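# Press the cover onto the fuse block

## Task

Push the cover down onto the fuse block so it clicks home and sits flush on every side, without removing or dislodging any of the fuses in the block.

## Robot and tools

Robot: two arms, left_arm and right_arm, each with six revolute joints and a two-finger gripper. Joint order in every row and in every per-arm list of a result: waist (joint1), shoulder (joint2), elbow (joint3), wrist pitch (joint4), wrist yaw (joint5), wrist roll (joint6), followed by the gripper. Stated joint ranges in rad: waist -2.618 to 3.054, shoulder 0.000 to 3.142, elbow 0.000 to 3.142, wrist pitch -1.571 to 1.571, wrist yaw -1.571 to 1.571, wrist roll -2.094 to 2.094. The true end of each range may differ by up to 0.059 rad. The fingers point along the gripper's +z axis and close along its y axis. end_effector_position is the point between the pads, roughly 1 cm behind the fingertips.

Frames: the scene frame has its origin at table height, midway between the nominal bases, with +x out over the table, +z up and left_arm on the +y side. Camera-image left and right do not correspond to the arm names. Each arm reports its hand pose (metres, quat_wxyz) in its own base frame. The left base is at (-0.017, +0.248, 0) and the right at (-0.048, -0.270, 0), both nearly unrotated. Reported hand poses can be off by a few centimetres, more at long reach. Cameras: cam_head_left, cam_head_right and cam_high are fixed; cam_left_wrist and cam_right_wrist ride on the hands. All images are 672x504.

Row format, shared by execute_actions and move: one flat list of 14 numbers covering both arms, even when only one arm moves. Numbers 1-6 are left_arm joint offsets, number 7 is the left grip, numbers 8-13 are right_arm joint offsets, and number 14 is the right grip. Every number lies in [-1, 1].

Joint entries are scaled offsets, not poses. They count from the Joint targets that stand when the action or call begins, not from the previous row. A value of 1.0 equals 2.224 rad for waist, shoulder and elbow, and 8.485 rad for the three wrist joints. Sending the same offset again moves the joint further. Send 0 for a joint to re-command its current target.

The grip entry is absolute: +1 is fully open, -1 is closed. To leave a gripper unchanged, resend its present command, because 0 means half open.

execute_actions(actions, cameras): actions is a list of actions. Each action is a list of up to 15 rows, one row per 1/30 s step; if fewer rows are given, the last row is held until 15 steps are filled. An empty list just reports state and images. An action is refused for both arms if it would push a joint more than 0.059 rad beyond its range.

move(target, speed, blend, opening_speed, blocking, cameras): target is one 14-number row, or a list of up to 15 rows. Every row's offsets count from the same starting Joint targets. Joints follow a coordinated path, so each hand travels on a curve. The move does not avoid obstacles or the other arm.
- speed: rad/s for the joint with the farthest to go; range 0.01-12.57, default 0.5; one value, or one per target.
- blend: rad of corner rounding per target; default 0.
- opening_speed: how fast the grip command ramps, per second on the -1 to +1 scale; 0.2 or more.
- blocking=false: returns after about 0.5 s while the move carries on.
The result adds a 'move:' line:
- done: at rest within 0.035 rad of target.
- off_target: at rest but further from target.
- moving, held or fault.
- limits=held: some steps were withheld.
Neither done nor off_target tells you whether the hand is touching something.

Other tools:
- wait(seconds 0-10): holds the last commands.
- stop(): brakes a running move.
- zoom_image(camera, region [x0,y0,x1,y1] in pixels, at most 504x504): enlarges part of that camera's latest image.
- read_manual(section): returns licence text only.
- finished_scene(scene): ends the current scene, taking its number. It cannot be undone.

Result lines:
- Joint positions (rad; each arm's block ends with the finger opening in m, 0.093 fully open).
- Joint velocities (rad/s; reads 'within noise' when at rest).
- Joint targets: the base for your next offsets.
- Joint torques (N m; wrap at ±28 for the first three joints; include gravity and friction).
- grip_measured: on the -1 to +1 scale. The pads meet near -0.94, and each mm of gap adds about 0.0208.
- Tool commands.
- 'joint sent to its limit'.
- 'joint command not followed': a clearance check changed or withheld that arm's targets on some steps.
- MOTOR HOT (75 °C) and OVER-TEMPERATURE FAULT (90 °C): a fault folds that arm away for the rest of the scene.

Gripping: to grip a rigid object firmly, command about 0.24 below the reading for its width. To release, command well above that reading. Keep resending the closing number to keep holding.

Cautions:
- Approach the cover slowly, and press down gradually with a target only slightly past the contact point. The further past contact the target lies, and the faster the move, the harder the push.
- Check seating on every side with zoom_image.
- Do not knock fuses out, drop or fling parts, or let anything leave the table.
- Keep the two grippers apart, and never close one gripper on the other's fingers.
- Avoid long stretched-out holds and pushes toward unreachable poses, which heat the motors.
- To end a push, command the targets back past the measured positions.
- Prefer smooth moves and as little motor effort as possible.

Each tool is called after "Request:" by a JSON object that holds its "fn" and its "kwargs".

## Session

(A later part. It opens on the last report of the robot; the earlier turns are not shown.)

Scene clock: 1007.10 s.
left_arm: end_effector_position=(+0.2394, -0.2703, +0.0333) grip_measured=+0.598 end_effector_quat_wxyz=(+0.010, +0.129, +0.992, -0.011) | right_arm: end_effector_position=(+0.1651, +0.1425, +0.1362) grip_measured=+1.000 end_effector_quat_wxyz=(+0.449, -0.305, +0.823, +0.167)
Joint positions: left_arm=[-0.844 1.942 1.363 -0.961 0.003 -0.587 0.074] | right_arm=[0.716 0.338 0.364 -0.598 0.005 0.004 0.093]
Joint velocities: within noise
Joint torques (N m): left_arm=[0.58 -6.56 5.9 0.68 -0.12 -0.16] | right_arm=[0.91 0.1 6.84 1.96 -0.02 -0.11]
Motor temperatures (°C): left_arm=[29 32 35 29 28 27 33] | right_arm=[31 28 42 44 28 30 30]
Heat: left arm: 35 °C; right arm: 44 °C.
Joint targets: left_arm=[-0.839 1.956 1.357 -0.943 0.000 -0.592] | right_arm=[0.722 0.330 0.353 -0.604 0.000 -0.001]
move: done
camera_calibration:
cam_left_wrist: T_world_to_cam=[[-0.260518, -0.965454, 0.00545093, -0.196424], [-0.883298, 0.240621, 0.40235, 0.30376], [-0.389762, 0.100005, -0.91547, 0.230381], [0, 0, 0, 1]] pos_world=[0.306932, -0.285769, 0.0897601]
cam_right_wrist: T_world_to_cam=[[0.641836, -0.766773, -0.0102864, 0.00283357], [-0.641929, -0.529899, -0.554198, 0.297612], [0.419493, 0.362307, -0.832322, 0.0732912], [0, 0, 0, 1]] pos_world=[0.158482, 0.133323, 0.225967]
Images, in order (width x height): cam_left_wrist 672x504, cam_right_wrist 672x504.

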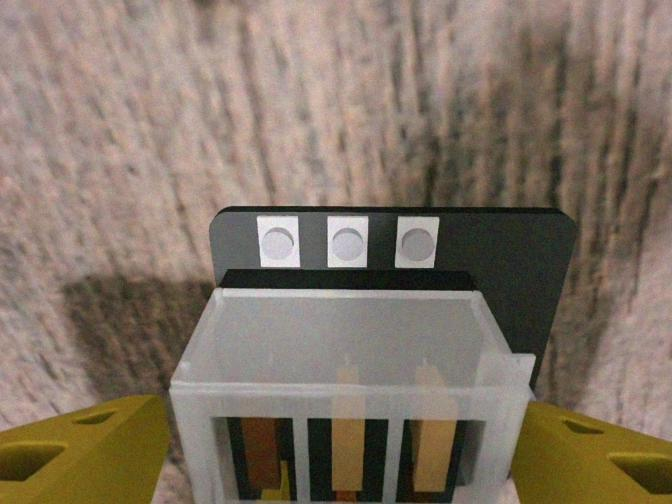

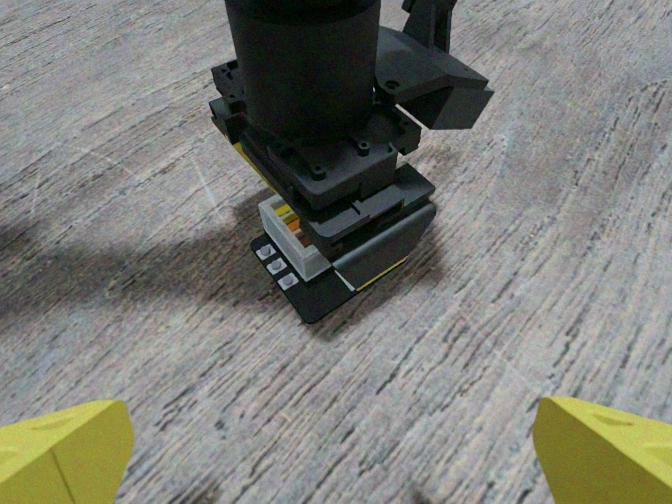

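Request:
{"fn": "move", "kwargs": {"target": [[0, -0.0378, 0.0917, -0.0291, 0, 0, 0.6, 0, 0, 0, 0, 0, 0, 1], [0.2473, -0.0378, 0.0917, -0.0291, 0, 0.03, 0.6, 0, 0, 0, 0, 0, 0, 1]], "speed": [0.25, 0.8]}}

Request:
{"fn": "zoom_image", "kwargs": {"camera": "cam_right_wrist", "region": [235, 180, 425, 340]}}

Request:
{"fn": "zoom_image", "kwargs": {"camera": "cam_head_left", "region": [315, 230, 385, 300]}}

Request:
{"fn": "zoom_image", "kwargs": {"camera": "cam_head_right", "region": [325, 230, 395, 300]}}

Scene clock: 1026.43 s.
left_arm: end_effector_position=(+0.3470, -0.1022, +0.0855) grip_measured=+0.598 end_effector_quat_wxyz=(+0.007, -0.032, +0.999, -0.004) | right_arm: end_effector_position=(+0.1651, +0.1425, +0.1362) grip_measured=+1.000 end_effector_quat_wxyz=(+0.449, -0.305, +0.823, +0.167)
Joint positions: left_arm=[-0.285 1.911 1.534 -1.178 0.004 -0.348 0.074] | right_arm=[0.716 0.338 0.364 -0.598 0.005 0.004 0.093]
Joint velocities: within noise
Joint torques (N m): left_arm=[-0.27 -10.55 9.44 0.32 -0.09 -0.02] | right_arm=[0.88 0.01 6.83 1.97 -0.09 -0.09]
Motor temperatures (°C): left_arm=[29 35 36 29 28 27 32] | right_arm=[31 28 42 44 28 30 30]
Heat: left arm: 36 °C; right arm: 44 °C.
Joint targets: left_arm=[-0.290 1.872 1.560 -1.190 0.000 -0.337] | right_arm=[0.722 0.330 0.353 -0.604 0.000 -0.001]
move: off_target (left_arm); left_arm: the shoulder is farthest, 0.039 rad from its target
camera_calibration:
cam_left_wrist: T_world_to_cam=[[0.0573306, -0.998342, -0.00519552, -0.119176], [-0.909823, -0.0543885, 0.411417, 0.315725], [-0.411017, -0.0188598, -0.911433, 0.298197], [0, 0, 0, 1]] pos_world=[0.41665, -0.0961823, 0.141272]
cam_right_wrist: T_world_to_cam=[[0.641836, -0.766773, -0.0102864, 0.00283357], [-0.641929, -0.529899, -0.554198, 0.297612], [0.419493, 0.362307, -0.832322, 0.0732912], [0, 0, 0, 1]] pos_world=[0.158482, 0.133323, 0.225967]

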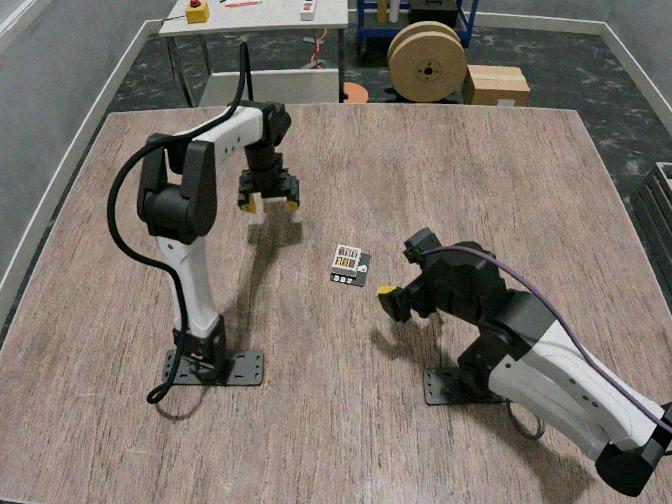

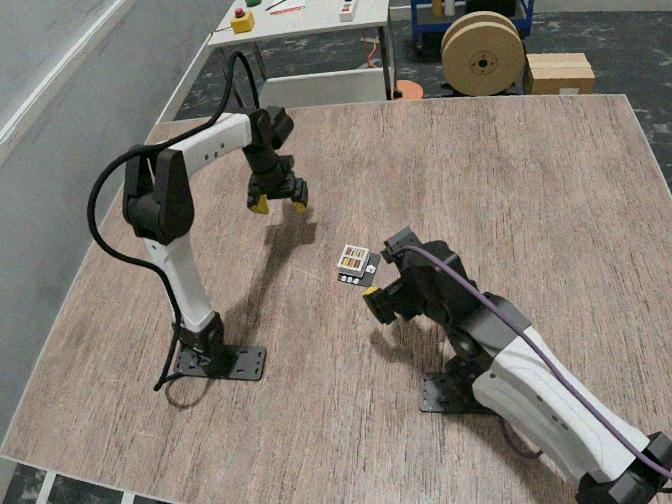

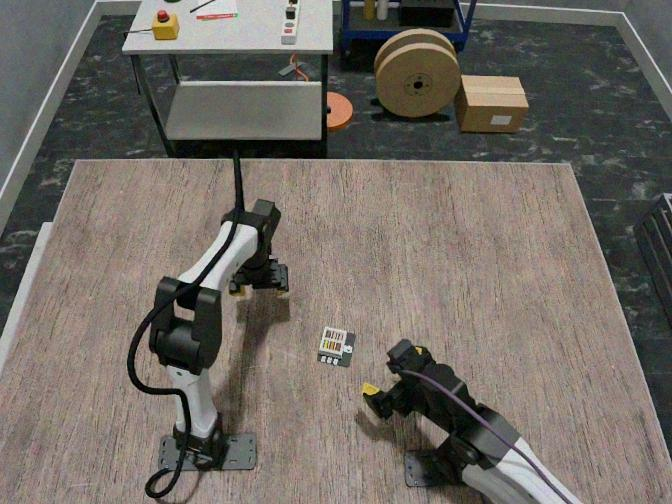

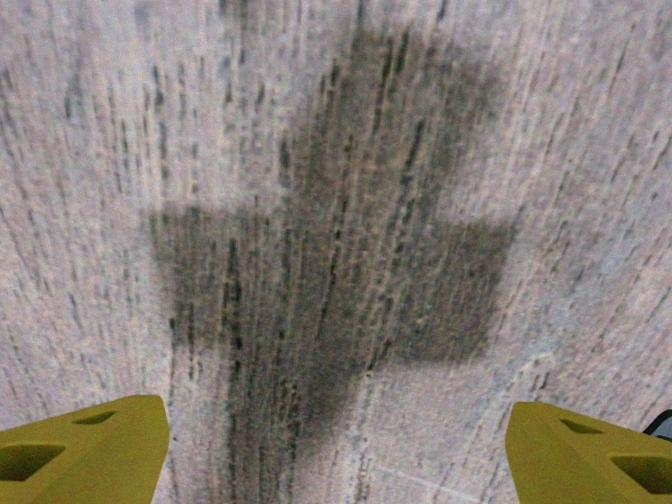

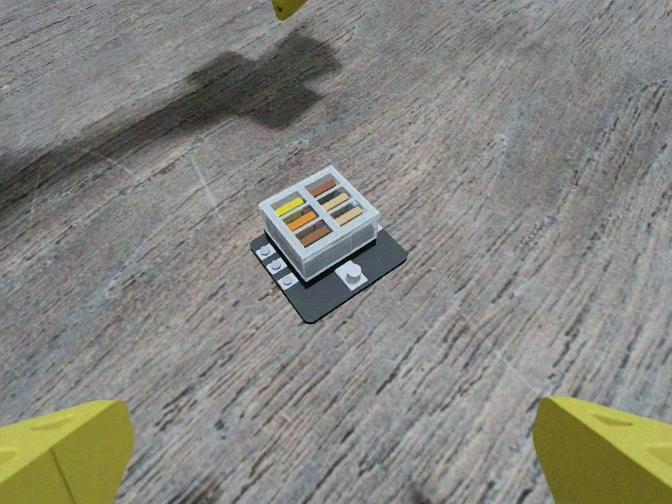

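Scaled by 2.653 from the camera's 672x504 image, which has a finer 960x720 frame.

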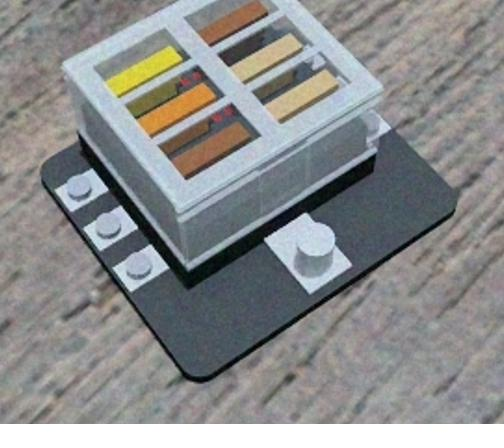

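Scaled by 7.200 from the camera's 672x504 image, which has a finer 960x720 frame.

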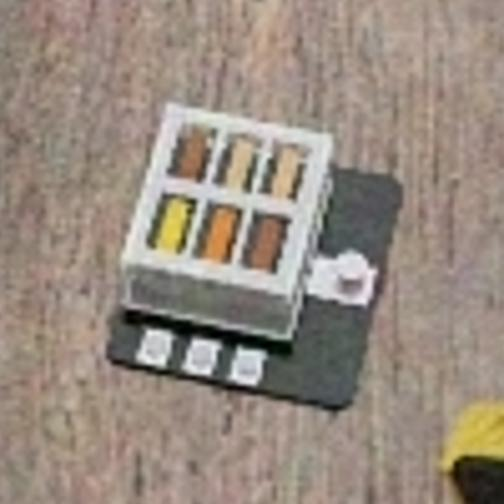

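Scaled by 7.200 from the camera's 672x504 image, which has a finer 960x720 frame.

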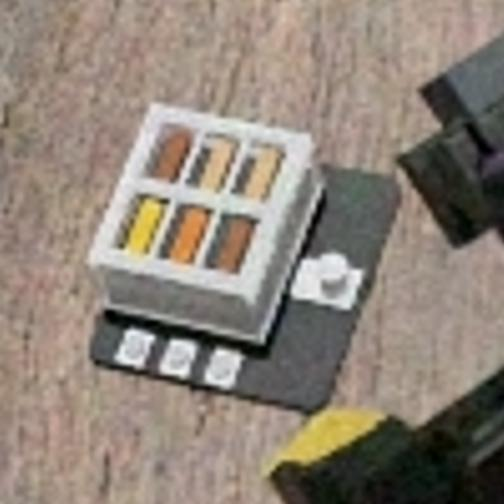

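Request:
{"fn": "zoom_image", "kwargs": {"camera": "cam_right_wrist", "region": [245, 215, 325, 295]}}

Request:
{"fn": "zoom_image", "kwargs": {"camera": "cam_right_wrist", "region": [310, 205, 390, 285]}}

Scaled by 6.300 from the camera's 672x504 image, which has a finer 960x720 frame.

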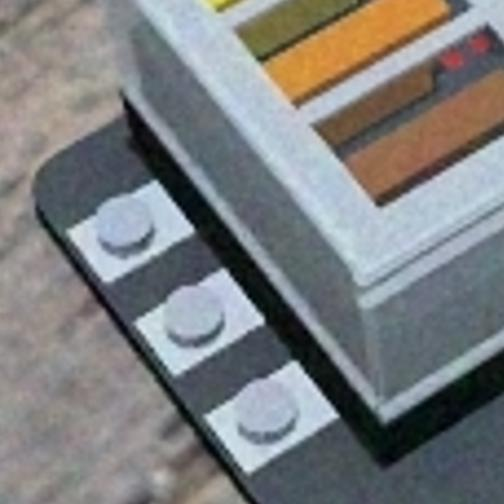

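Scaled by 6.300 from the camera's 672x504 image, which has a finer 960x720 frame.

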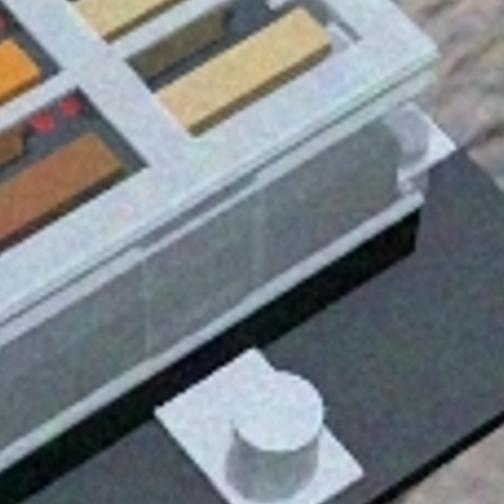

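Request:
{"fn": "move", "kwargs": {"target": [[-0.2482, 0, 0, 0, 0, -0.0301, 0.6, 0, 0, 0, 0, 0, 0, 1], [-0.2482, 0.0211, -0.0531, 0.0173, 0, -0.0301, 0.6, 0, 0, 0, 0, 0, 0, 1]], "speed": [0.8, 0.3], "cameras": ["cam_left_wrist"]}}

Request:
{"fn": "zoom_image", "kwargs": {"camera": "cam_left_wrist", "region": [200, 190, 360, 310]}}

Request:
{"fn": "zoom_image", "kwargs": {"camera": "cam_left_wrist", "region": [340, 190, 500, 310]}}

Scene clock: 1074.17 s.
left_arm: end_effector_position=(+0.2415, -0.2732, +0.0645) grip_measured=+0.598 end_effector_quat_wxyz=(+0.016, +0.132, +0.991, -0.015) | right_arm: end_effector_position=(+0.1651, +0.1425, +0.1362) grip_measured=+1.000 end_effector_quat_wxyz=(+0.449, -0.305, +0.823, +0.167)
Joint positions: left_arm=[-0.846 1.911 1.449 -1.065 0.003 -0.581 0.074] | right_arm=[0.716 0.338 0.364 -0.598 0.005 0.004 0.093]
Joint velocities: within noise
Joint torques (N m): left_arm=[0.46 -6.93 6.11 0.73 -0.1 -0.22] | right_arm=[0.43 0.08 6.79 1.96 -0.08 -0.12]
Motor temperatures (°C): left_arm=[29 46 41 29 28 27 31] | right_arm=[31 28 42 44 28 30 30]
Heat: left arm: 46 °C; right arm: 44 °C.
Joint targets: left_arm=[-0.841 1.919 1.442 -1.043 0.000 -0.592] | right_arm=[0.722 0.330 0.353 -0.604 0.000 -0.001]
move: done
camera_calibration:
cam_left_wrist: T_world_to_cam=[[-0.266834, -0.963665, 0.0122304, -0.197292], [-0.885388, 0.250132, 0.391819, 0.297551], [-0.380642, 0.093722, -0.919961, 0.256563], [0, 0, 0, 1]] pos_world=[0.308463, -0.288596, 0.121854]
Images, in order (width x height): cam_left_wrist 672x504.

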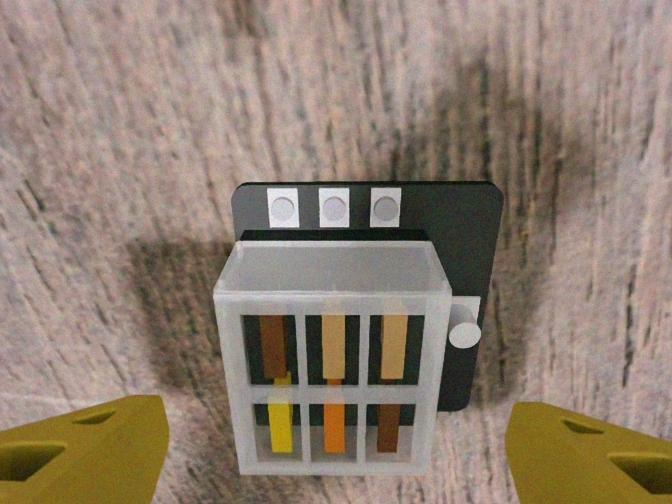

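Scaled by 3.150 from the camera's 672x504 image, which has a finer 960x720 frame.

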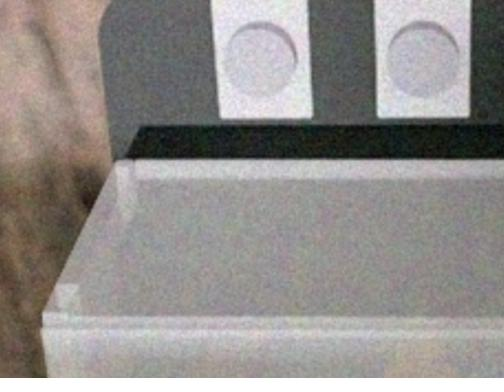

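Scaled by 3.150 from the camera's 672x504 image, which has a finer 960x720 frame.

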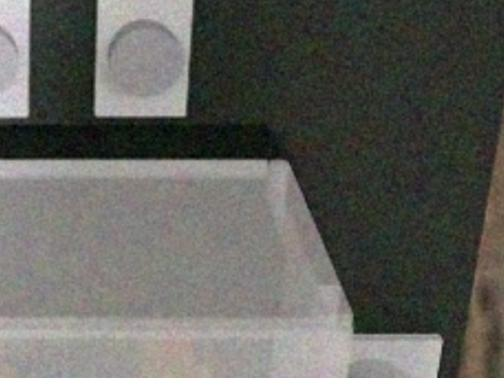

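Request:
{"fn": "move", "kwargs": {"target": [-0.0195, -0.0661, -0.0782, 0.0085, 0, -0.0036, -0.97, 0, 0, 0, 0, 0, 0, 1], "speed": 0.3, "opening_speed": 1.0, "cameras": ["cam_left_wrist", "cam_right_wrist"]}}

Request:
{"fn": "zoom_image", "kwargs": {"camera": "cam_right_wrist", "region": [235, 160, 395, 320]}}

Scene clock: 1145.00 s.
left_arm: end_effector_position=(+0.2118, -0.2574, +0.0522) grip_measured=-0.017 end_effector_quat_wxyz=(+0.012, +0.134, +0.991, -0.013) | right_arm: end_effector_position=(+0.1651, +0.1425, +0.1362) grip_measured=+1.000 end_effector_quat_wxyz=(+0.449, -0.305, +0.823, +0.167)
Joint positions: left_arm=[-0.881 1.816 1.274 -0.993 0.003 -0.612 0.044] | right_arm=[0.716 0.338 0.364 -0.598 0.005 0.004 0.093]
Joint velocities: within noise
Joint torques (N m): left_arm=[-0.23 -10.11 6.09 0.73 -0.11 -0.2] | right_arm=[0.75 0.17 7.04 1.93 -0.02 -0.1]
Motor temperatures (°C): left_arm=[29 42 38 29 28 27 31] | right_arm=[31 28 42 44 28 30 30]
Heat: left arm: 42 °C; right arm: 44 °C.
Joint targets: left_arm=[-0.885 1.772 1.268 -0.971 0.000 -0.623] | right_arm=[0.722 0.330 0.353 -0.603 0.000 -0.001]
move: off_target (left_arm); left_arm: the shoulder is farthest, 0.044 rad from its target
camera_calibration:
cam_left_wrist: T_world_to_cam=[[-0.270808, -0.962598, 0.00828003, -0.188369], [-0.881711, 0.251486, 0.399175, 0.271366], [-0.386327, 0.100799, -0.916837, 0.235287], [0, 0, 0, 1]] pos_world=[0.279152, -0.273285, 0.108957]
cam_right_wrist: T_world_to_cam=[[0.641836, -0.766773, -0.0102864, 0.00283357], [-0.641929, -0.529899, -0.554198, 0.297612], [0.419493, 0.362307, -0.832322, 0.0732912], [0, 0, 0, 1]] pos_world=[0.158482, 0.133323, 0.225967]
Images, in order (width x height): cam_left_wrist 672x504, cam_right_wrist 672x504.

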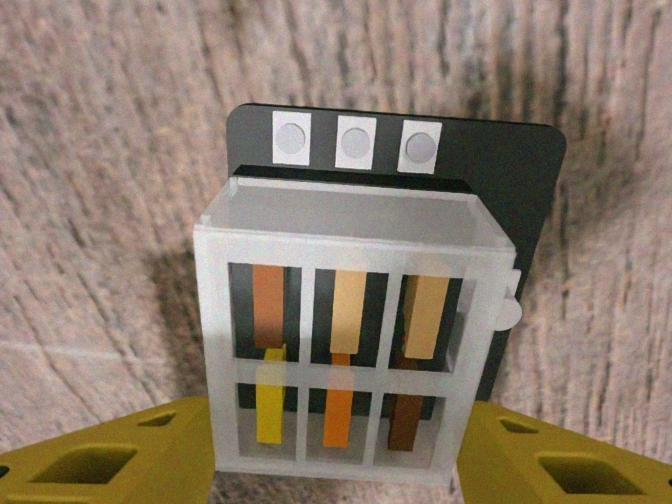

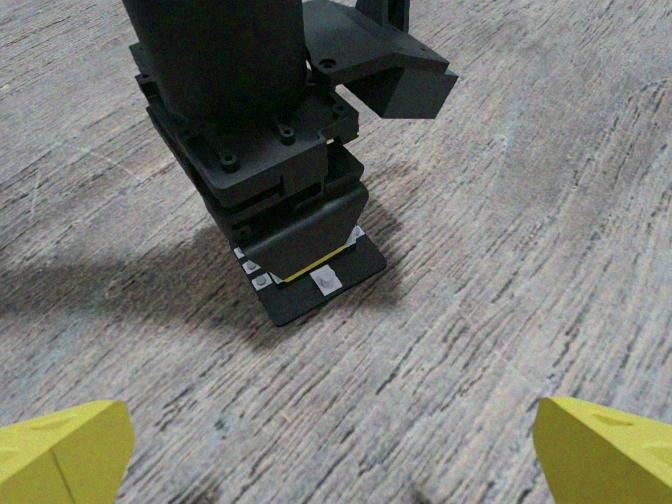

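Scaled by 3.150 from the camera's 672x504 image, which has a finer 960x720 frame.

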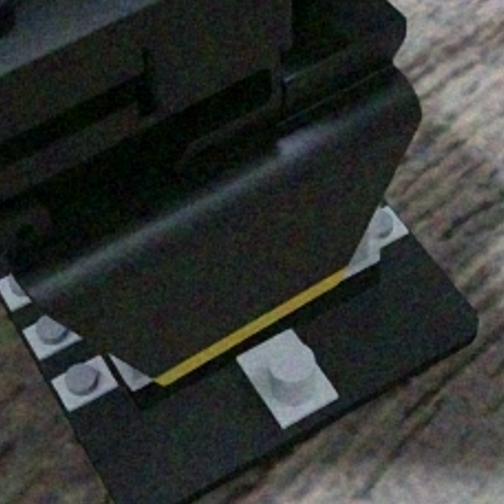

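Request:
{"fn": "execute_actions", "kwargs": {"actions": []}}

Request:
{"fn": "zoom_image", "kwargs": {"camera": "cam_head_left", "region": [300, 220, 390, 310]}}

Request:
{"fn": "zoom_image", "kwargs": {"camera": "cam_head_right", "region": [310, 220, 400, 310]}}

Request:
{"fn": "zoom_image", "kwargs": {"camera": "cam_left_wrist", "region": [180, 90, 580, 500]}}

Scene clock: 1175.63 s.
left_arm: end_effector_position=(+0.2119, -0.2574, +0.0522) grip_measured=-0.020 end_effector_quat_wxyz=(+0.012, +0.134, +0.991, -0.013) | right_arm: end_effector_position=(+0.1651, +0.1425, +0.1362) grip_measured=+1.000 end_effector_quat_wxyz=(+0.449, -0.305, +0.823, +0.167)
Joint positions: left_arm=[-0.881 1.816 1.274 -0.993 0.003 -0.613 0.044] | right_arm=[0.716 0.338 0.364 -0.598 0.005 0.004 0.093]
Joint velocities: within noise
Joint torques (N m): left_arm=[-0.18 -10.1 6.09 0.73 -0.11 -0.19] | right_arm=[0.59 0.38 6.75 1.95 -0.04 -0.09]
Motor temperatures (°C): left_arm=[29 49 38 29 28 27 32] | right_arm=[31 28 42 44 28 30 30]
Heat: left arm: 49 °C; right arm: 44 °C.
Joint targets: left_arm=[-0.885 1.772 1.268 -0.971 0.000 -0.623] | right_arm=[0.722 0.330 0.353 -0.603 0.000 -0.001]
Tool commands: left_gripper/opening=-0.97 right_gripper/opening=+1.0
camera_calibration:
cam_left_wrist: T_world_to_cam=[[-0.270426, -0.962703, 0.00857034, -0.188633], [-0.88191, 0.251282, 0.398865, 0.271425], [-0.386142, 0.100305, -0.91697, 0.235125], [0, 0, 0, 1]] pos_world=[0.279153, -0.273386, 0.108957]
cam_right_wrist: T_world_to_cam=[[0.641836, -0.766773, -0.0102864, 0.00283357], [-0.641929, -0.529899, -0.554198, 0.297612], [0.419493, 0.362307, -0.832322, 0.0732912], [0, 0, 0, 1]] pos_world=[0.158482, 0.133323, 0.225967]

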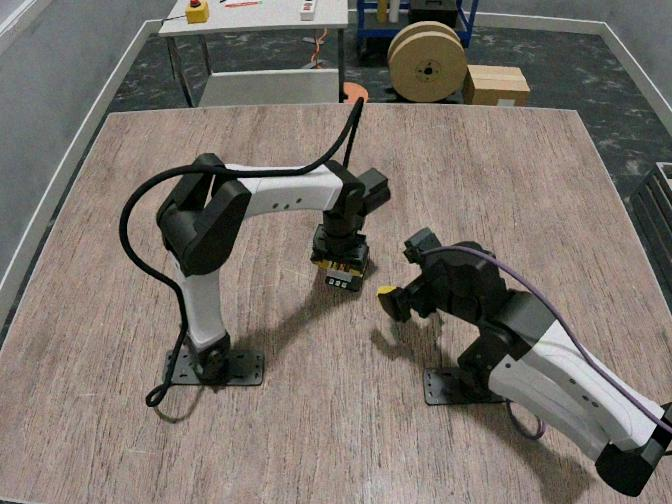

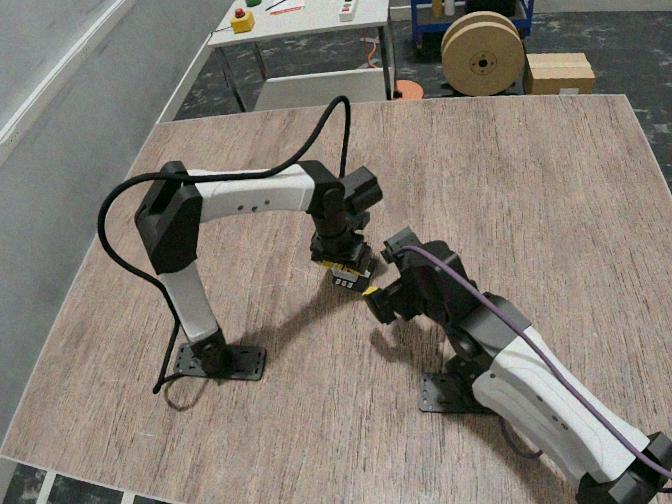

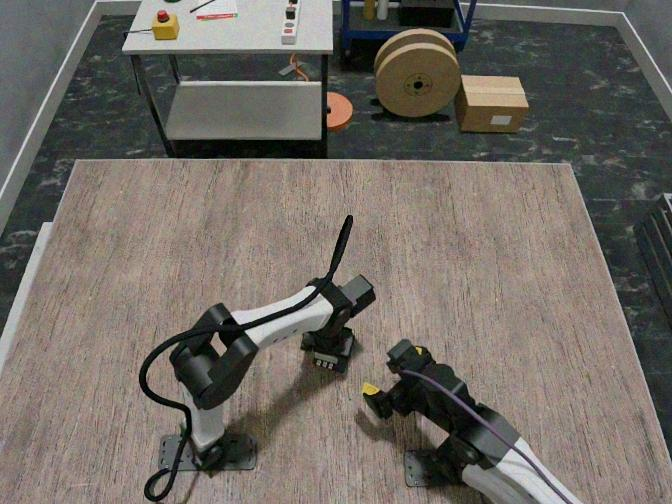

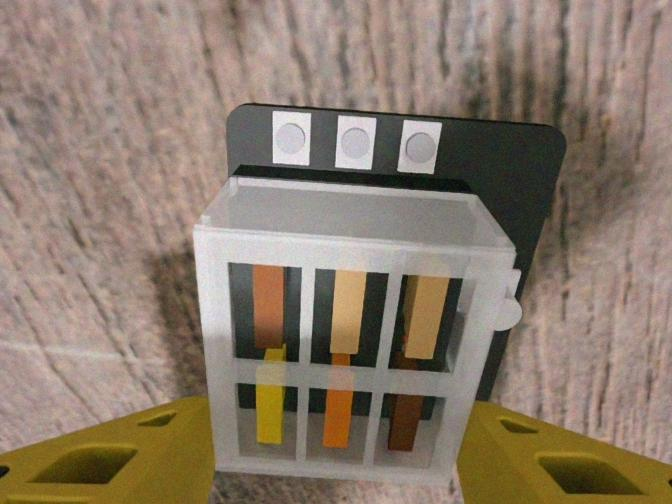

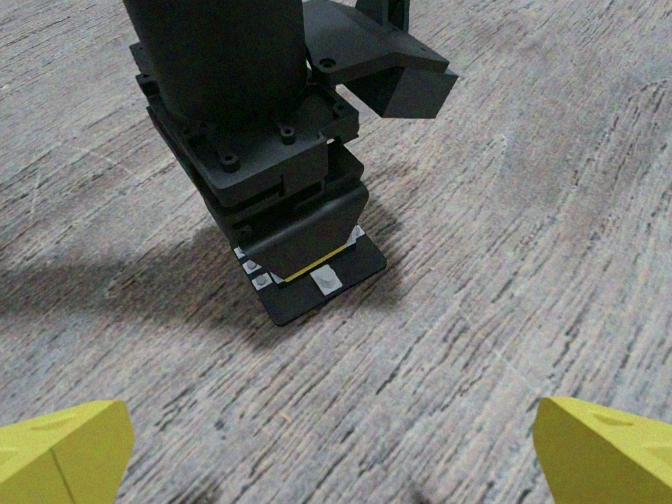

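Scaled by 5.600 from the camera's 672x504 image, which has a finer 960x720 frame.

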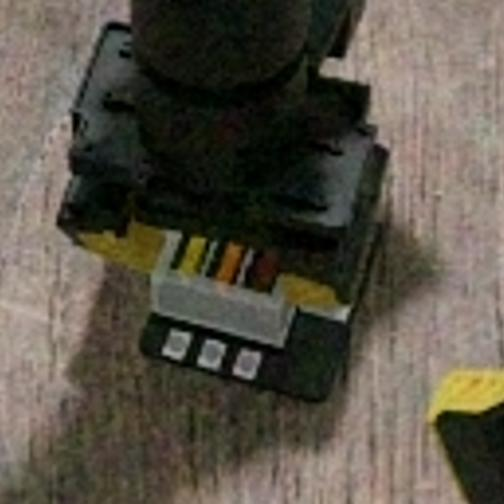

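Scaled by 5.600 from the camera's 672x504 image, which has a finer 960x720 frame.

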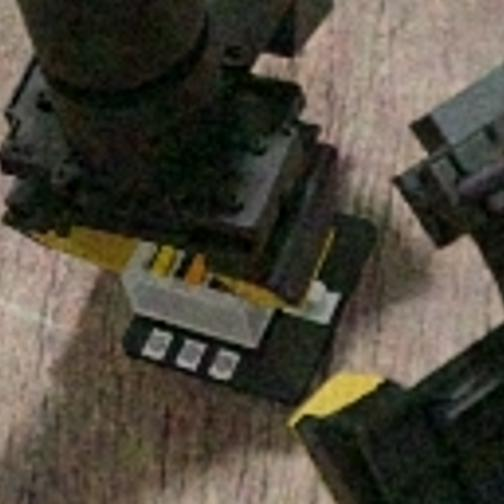

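Scaled by 1.229 from the camera's 672x504 image, which has a finer 960x720 frame.

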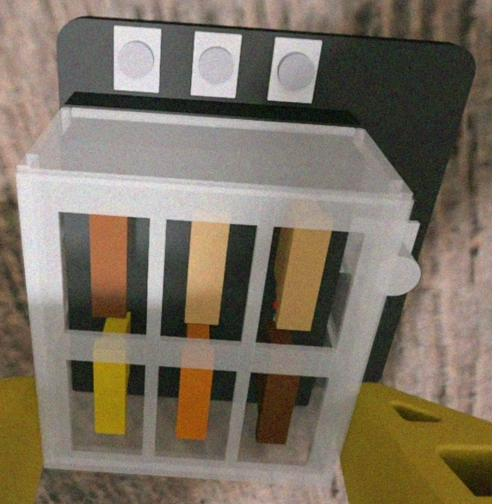

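Request:
{"fn": "move", "kwargs": {"target": [0, 0.03125, -0.0108, 0.0044, 0, 0, -0.3, 0, 0, 0, 0, 0, 0, 1], "speed": 0.06, "cameras": ["cam_left_wrist", "cam_right_wrist"]}}

Request:
{"fn": "zoom_image", "kwargs": {"camera": "cam_right_wrist", "region": [225, 190, 405, 340]}}

Scene clock: 1189.03 s.
left_arm: end_effector_position=(+0.2120, -0.2576, +0.0487) grip_measured=-0.020 end_effector_quat_wxyz=(+0.014, +0.134, +0.991, -0.015) | right_arm: end_effector_position=(+0.1651, +0.1425, +0.1362) grip_measured=+1.000 end_effector_quat_wxyz=(+0.449, -0.305, +0.823, +0.167)
Joint positions: left_arm=[-0.881 1.816 1.259 -0.973 0.003 -0.613 0.044] | right_arm=[0.716 0.338 0.364 -0.598 0.005 0.004 0.093]
Joint velocities: within noise
Joint torques (N m): left_arm=[-0.24 -4.81 5.18 0.95 -0.12 -0.21] | right_arm=[0.76 0.31 6.6 1.97 0 -0.09]
Motor temperatures (°C): left_arm=[29 50 38 29 28 27 32] | right_arm=[31 28 42 44 28 30 30]
Heat: left arm: 50 °C; right arm: 44 °C.
Joint targets: left_arm=[-0.885 1.841 1.244 -0.934 0.000 -0.623] | right_arm=[0.722 0.330 0.353 -0.603 0.000 -0.001]
move: off_target (left_arm); left_arm: the wrist pitch is farthest, 0.039 rad from its target
camera_calibration:
cam_left_wrist: T_world_to_cam=[[-0.270529, -0.962642, 0.0115811, -0.18872], [-0.88323, 0.252962, 0.39486, 0.273825], [-0.383039, 0.0965924, -0.918668, 0.230433], [0, 0, 0, 1]] pos_world=[0.279061, -0.273195, 0.105754]
cam_right_wrist: T_world_to_cam=[[0.641836, -0.766773, -0.0102864, 0.00283357], [-0.641929, -0.529899, -0.554198, 0.297612], [0.419493, 0.362307, -0.832322, 0.0732912], [0, 0, 0, 1]] pos_world=[0.158482, 0.133323, 0.225967]
Images, in order (width x height): cam_left_wrist 672x504, cam_right_wrist 672x504.

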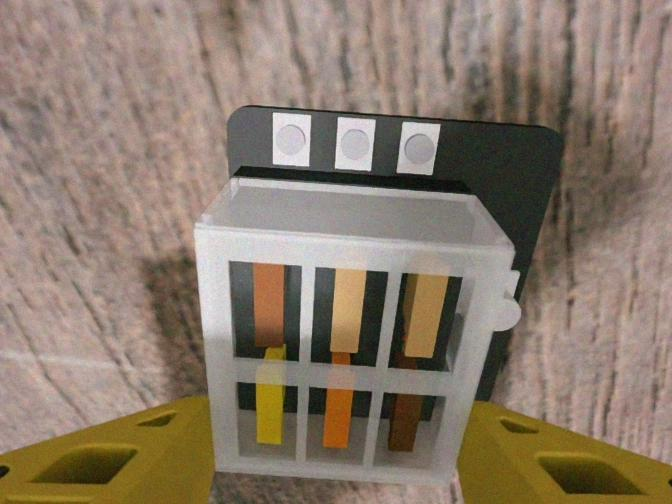

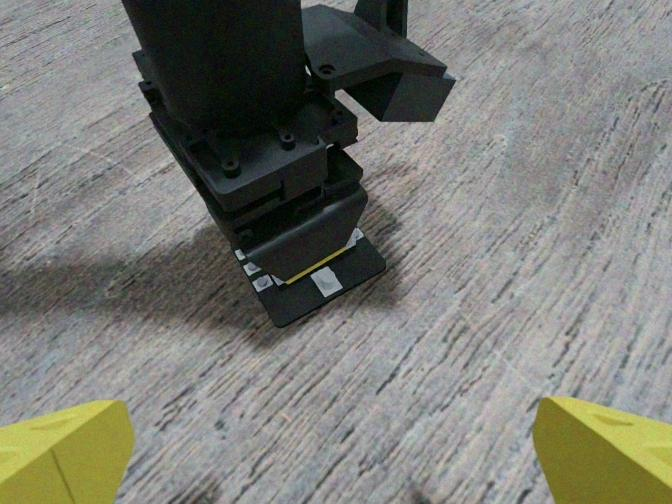

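Scaled by 2.800 from the camera's 672x504 image, which has a finer 960x720 frame.

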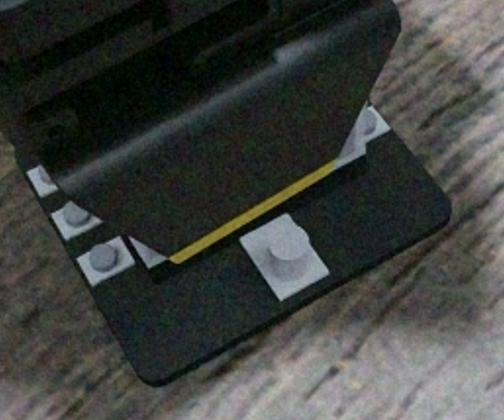

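Request:
{"fn": "move", "kwargs": {"target": [0, 0.0075, -0.0100, 0.0035, 0, 0, -0.3, 0, 0, 0, 0, 0, 0, 1], "speed": 0.06, "cameras": ["cam_right_wrist"]}}

Request:
{"fn": "zoom_image", "kwargs": {"camera": "cam_right_wrist", "region": [225, 190, 405, 340]}}

Scene clock: 1201.07 s.
left_arm: end_effector_position=(+0.2120, -0.2575, +0.0477) grip_measured=-0.021 end_effector_quat_wxyz=(+0.014, +0.134, +0.991, -0.015) | right_arm: end_effector_position=(+0.1651, +0.1425, +0.1362) grip_measured=+1.000 end_effector_quat_wxyz=(+0.449, -0.305, +0.823, +0.167)
Joint positions: left_arm=[-0.881 1.817 1.255 -0.968 0.003 -0.613 0.044] | right_arm=[0.716 0.338 0.364 -0.598 0.005 0.004 0.093]
Joint velocities: within noise
Joint torques (N m): left_arm=[-0.21 -3.52 3.28 1.24 -0.11 -0.2] | right_arm=[0.69 0.42 6.74 1.94 -0.01 -0.07]
Motor temperatures (°C): left_arm=[29 46 38 29 28 27 32] | right_arm=[31 28 42 44 28 30 30]
Heat: left arm: 46 °C; right arm: 44 °C.
Joint targets: left_arm=[-0.885 1.858 1.222 -0.904 0.000 -0.623] | right_arm=[0.722 0.330 0.353 -0.603 0.000 -0.001]
move: off_target (left_arm); left_arm: the wrist pitch is farthest, 0.064 rad from its target
camera_calibration:
cam_right_wrist: T_world_to_cam=[[0.641836, -0.766773, -0.0102864, 0.00283357], [-0.641929, -0.529899, -0.554198, 0.297612], [0.419493, 0.362307, -0.832322, 0.0732912], [0, 0, 0, 1]] pos_world=[0.158482, 0.133323, 0.225967]
Images, in order (width x height): cam_right_wrist 672x504.

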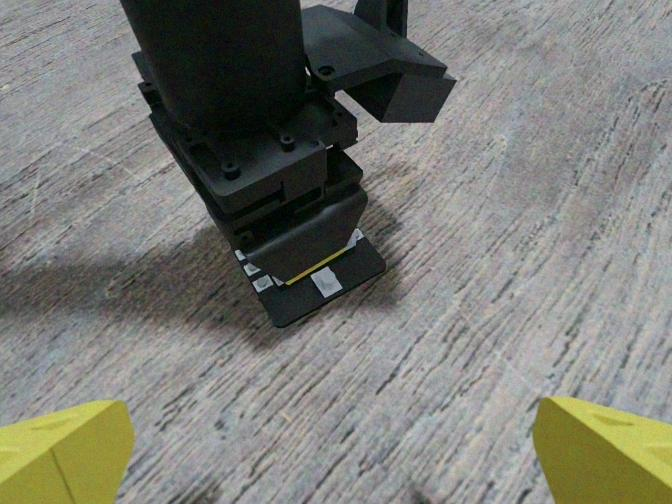

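Scaled by 2.800 from the camera's 672x504 image, which has a finer 960x720 frame.

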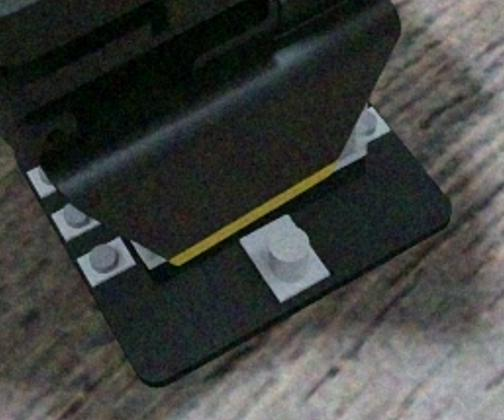

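Request:
{"fn": "move", "kwargs": {"target": [[0, -0.0126, 0.0126, -0.0048, 0, 0, -0.3, 0, 0, 0, 0, 0, 0, 1], [0, -0.0126, 0.0126, -0.0048, 0, 0, 0.45, 0, 0, 0, 0, 0, 0, 1], [0, -0.0126, 0.0576, -0.0166, 0, 0, 0.45, 0, 0, 0, 0, 0, 0, 1], [0, -0.0126, 0.0576, -0.0166, 0, 0, -0.97, 0, 0, 0, 0, 0, 0, 1]], "speed": 0.15, "opening_speed": 1.0, "cameras": ["cam_left_wrist", "cam_right_wrist", "cam_head_left"]}}

Request:
{"fn": "zoom_image", "kwargs": {"camera": "cam_right_wrist", "region": [215, 170, 395, 340]}}

Scene clock: 1261.53 s.
left_arm: end_effector_position=(+0.2152, -0.2614, +0.0638) grip_measured=-0.964 end_effector_quat_wxyz=(+0.015, +0.133, +0.991, -0.015) | right_arm: end_effector_position=(+0.1651, +0.1425, +0.1362) grip_measured=+1.000 end_effector_quat_wxyz=(+0.449, -0.305, +0.823, +0.167)
Joint positions: left_arm=[-0.881 1.817 1.322 -1.033 0.003 -0.613 0] | right_arm=[0.716 0.338 0.364 -0.598 0.005 0.004 0.093]
Joint velocities: within noise
Joint torques (N m): left_arm=[-0.18 -5.81 9.61 0.35 -0.11 -0.19] | right_arm=[0.8 0.31 6.97 1.95 -0.07 -0.1]
Motor temperatures (°C): left_arm=[29 38 37 30 28 27 32] | right_arm=[31 28 42 44 28 30 30]
Heat: left arm: 38 °C; right arm: 44 °C.
Joint targets: left_arm=[-0.885 1.830 1.350 -1.045 0.000 -0.623] | right_arm=[0.722 0.330 0.353 -0.603 0.000 -0.001]
move: done
camera_calibration:
cam_left_wrist: T_world_to_cam=[[-0.269763, -0.962843, 0.0127179, -0.192127], [-0.883898, 0.252842, 0.39344, 0.271852], [-0.382037, 0.0948943, -0.919262, 0.245269], [0, 0, 0, 1]] pos_world=[0.282162, -0.276998, 0.120953]
cam_right_wrist: T_world_to_cam=[[0.641836, -0.766773, -0.0102864, 0.00283357], [-0.641929, -0.529899, -0.554198, 0.297612], [0.419493, 0.362307, -0.832322, 0.0732912], [0, 0, 0, 1]] pos_world=[0.158482, 0.133323, 0.225967]
Images, in order (width x height): cam_head_left 672x504, cam_left_wrist 672x504, cam_right_wrist 672x504.

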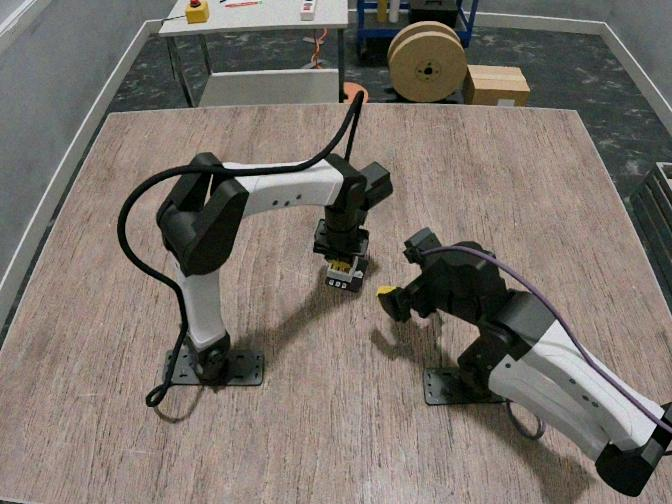

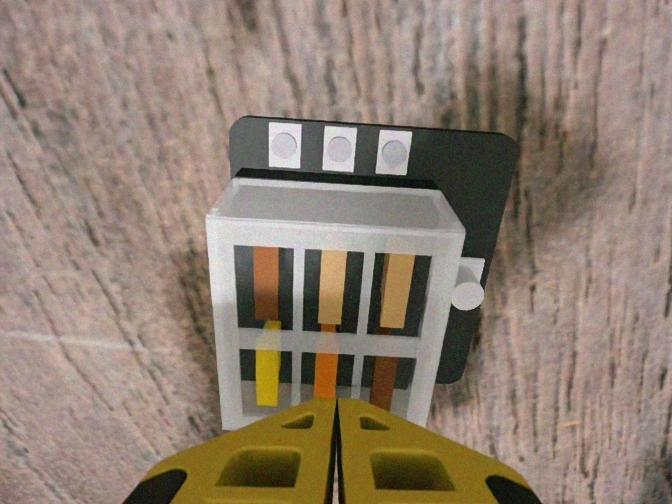

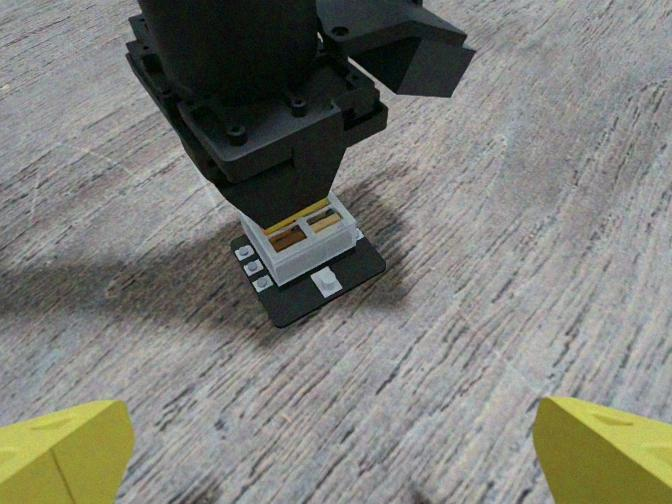

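Scaled by 2.800 from the camera's 672x504 image, which has a finer 960x720 frame.

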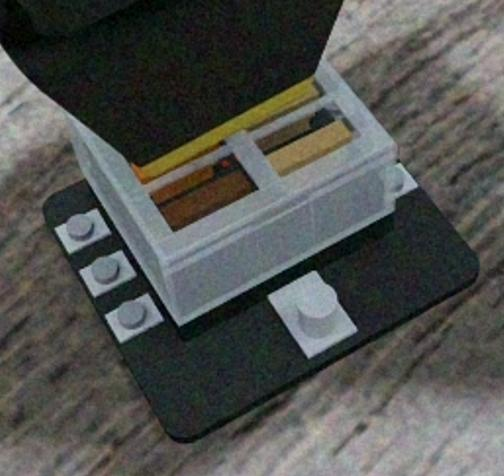

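Request:
{"fn": "move", "kwargs": {"target": [[-0.01718, -0.0382, 0, 0, 0, -0.00448, -0.97, 0, 0, 0, 0, 0, 0, 1], [-0.01718, -0.0382, -0.036, 0.0012, 0, -0.00448, -0.97, 0, 0, 0, 0, 0, 0, 1]], "speed": 0.1, "cameras": ["cam_left_wrist", "cam_right_wrist"]}}

Request:
{"fn": "zoom_image", "kwargs": {"camera": "cam_left_wrist", "region": [180, 200, 480, 500]}}

Request:
{"fn": "zoom_image", "kwargs": {"camera": "cam_right_wrist", "region": [215, 170, 395, 340]}}

Scene clock: 1292.53 s.
left_arm: end_effector_position=(+0.1981, -0.2598, +0.0632) grip_measured=-0.964 end_effector_quat_wxyz=(+0.010, +0.133, +0.991, -0.012) | right_arm: end_effector_position=(+0.1651, +0.1425, +0.1362) grip_measured=+1.000 end_effector_quat_wxyz=(+0.449, -0.305, +0.823, +0.167)
Joint positions: left_arm=[-0.918 1.783 1.277 -1.033 0.003 -0.65 0] | right_arm=[0.716 0.338 0.364 -0.598 0.005 0.004 0.093]
Joint velocities: within noise
Joint torques (N m): left_arm=[-0.29 -9.39 5.96 0.46 -0.11 -0.2] | right_arm=[0.59 0.29 6.9 1.99 -0.09 -0.1]
Motor temperatures (°C): left_arm=[29 40 41 29 28 27 31] | right_arm=[31 28 42 44 28 30 30]
Heat: left arm: 41 °C; right arm: 44 °C.
Joint targets: left_arm=[-0.923 1.745 1.270 -1.035 0.000 -0.661] | right_arm=[0.722 0.330 0.353 -0.603 0.000 -0.001]
move: off_target (left_arm); left_arm: the shoulder is farthest, 0.038 rad from its target
camera_calibration:
cam_left_wrist: T_world_to_cam=[[-0.270049, -0.962815, 0.00775978, -0.194649], [-0.880784, 0.250281, 0.40197, 0.254747], [-0.388965, 0.101717, -0.91562, 0.240981], [0, 0, 0, 1]] pos_world=[0.265545, -0.275682, 0.119757]
cam_right_wrist: T_world_to_cam=[[0.641836, -0.766773, -0.0102864, 0.00283357], [-0.641929, -0.529899, -0.554198, 0.297612], [0.419493, 0.362307, -0.832322, 0.0732912], [0, 0, 0, 1]] pos_world=[0.158482, 0.133323, 0.225967]
Images, in order (width x height): cam_left_wrist 672x504, cam_right_wrist 672x504.

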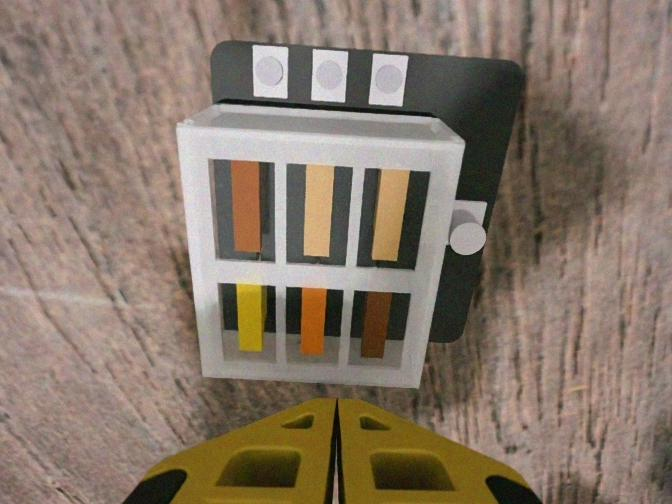

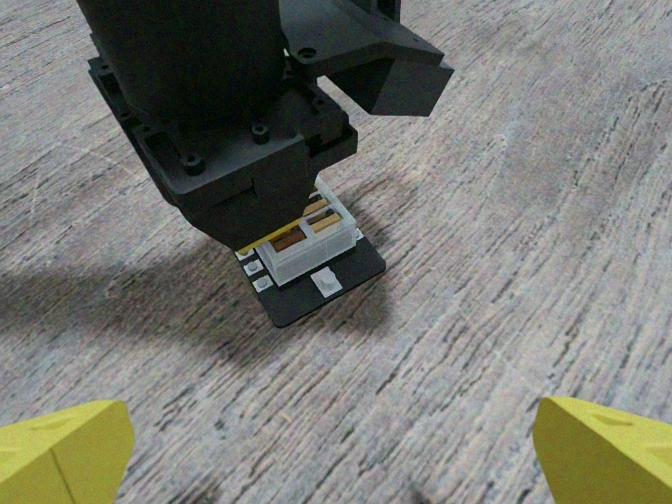

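Scaled by 1.680 from the camera's 672x504 image, which has a finer 960x720 frame.

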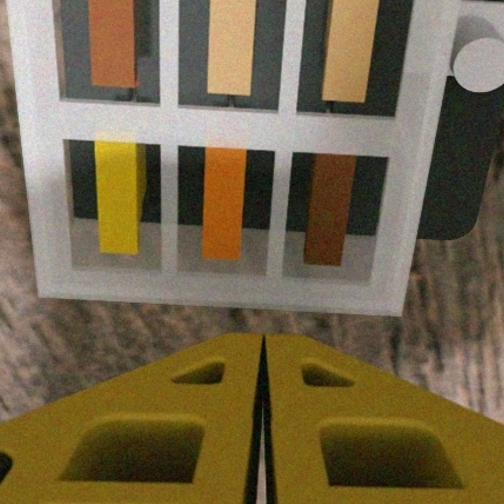

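Scaled by 2.800 from the camera's 672x504 image, which has a finer 960x720 frame.

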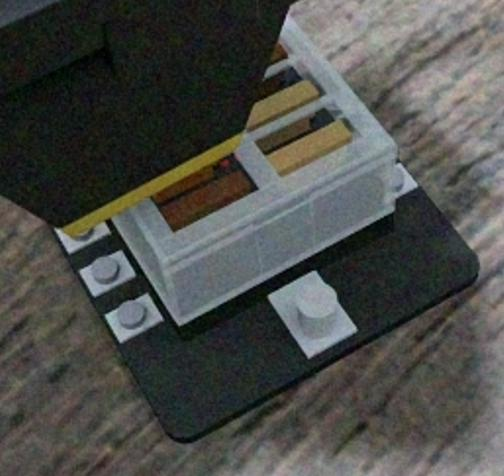

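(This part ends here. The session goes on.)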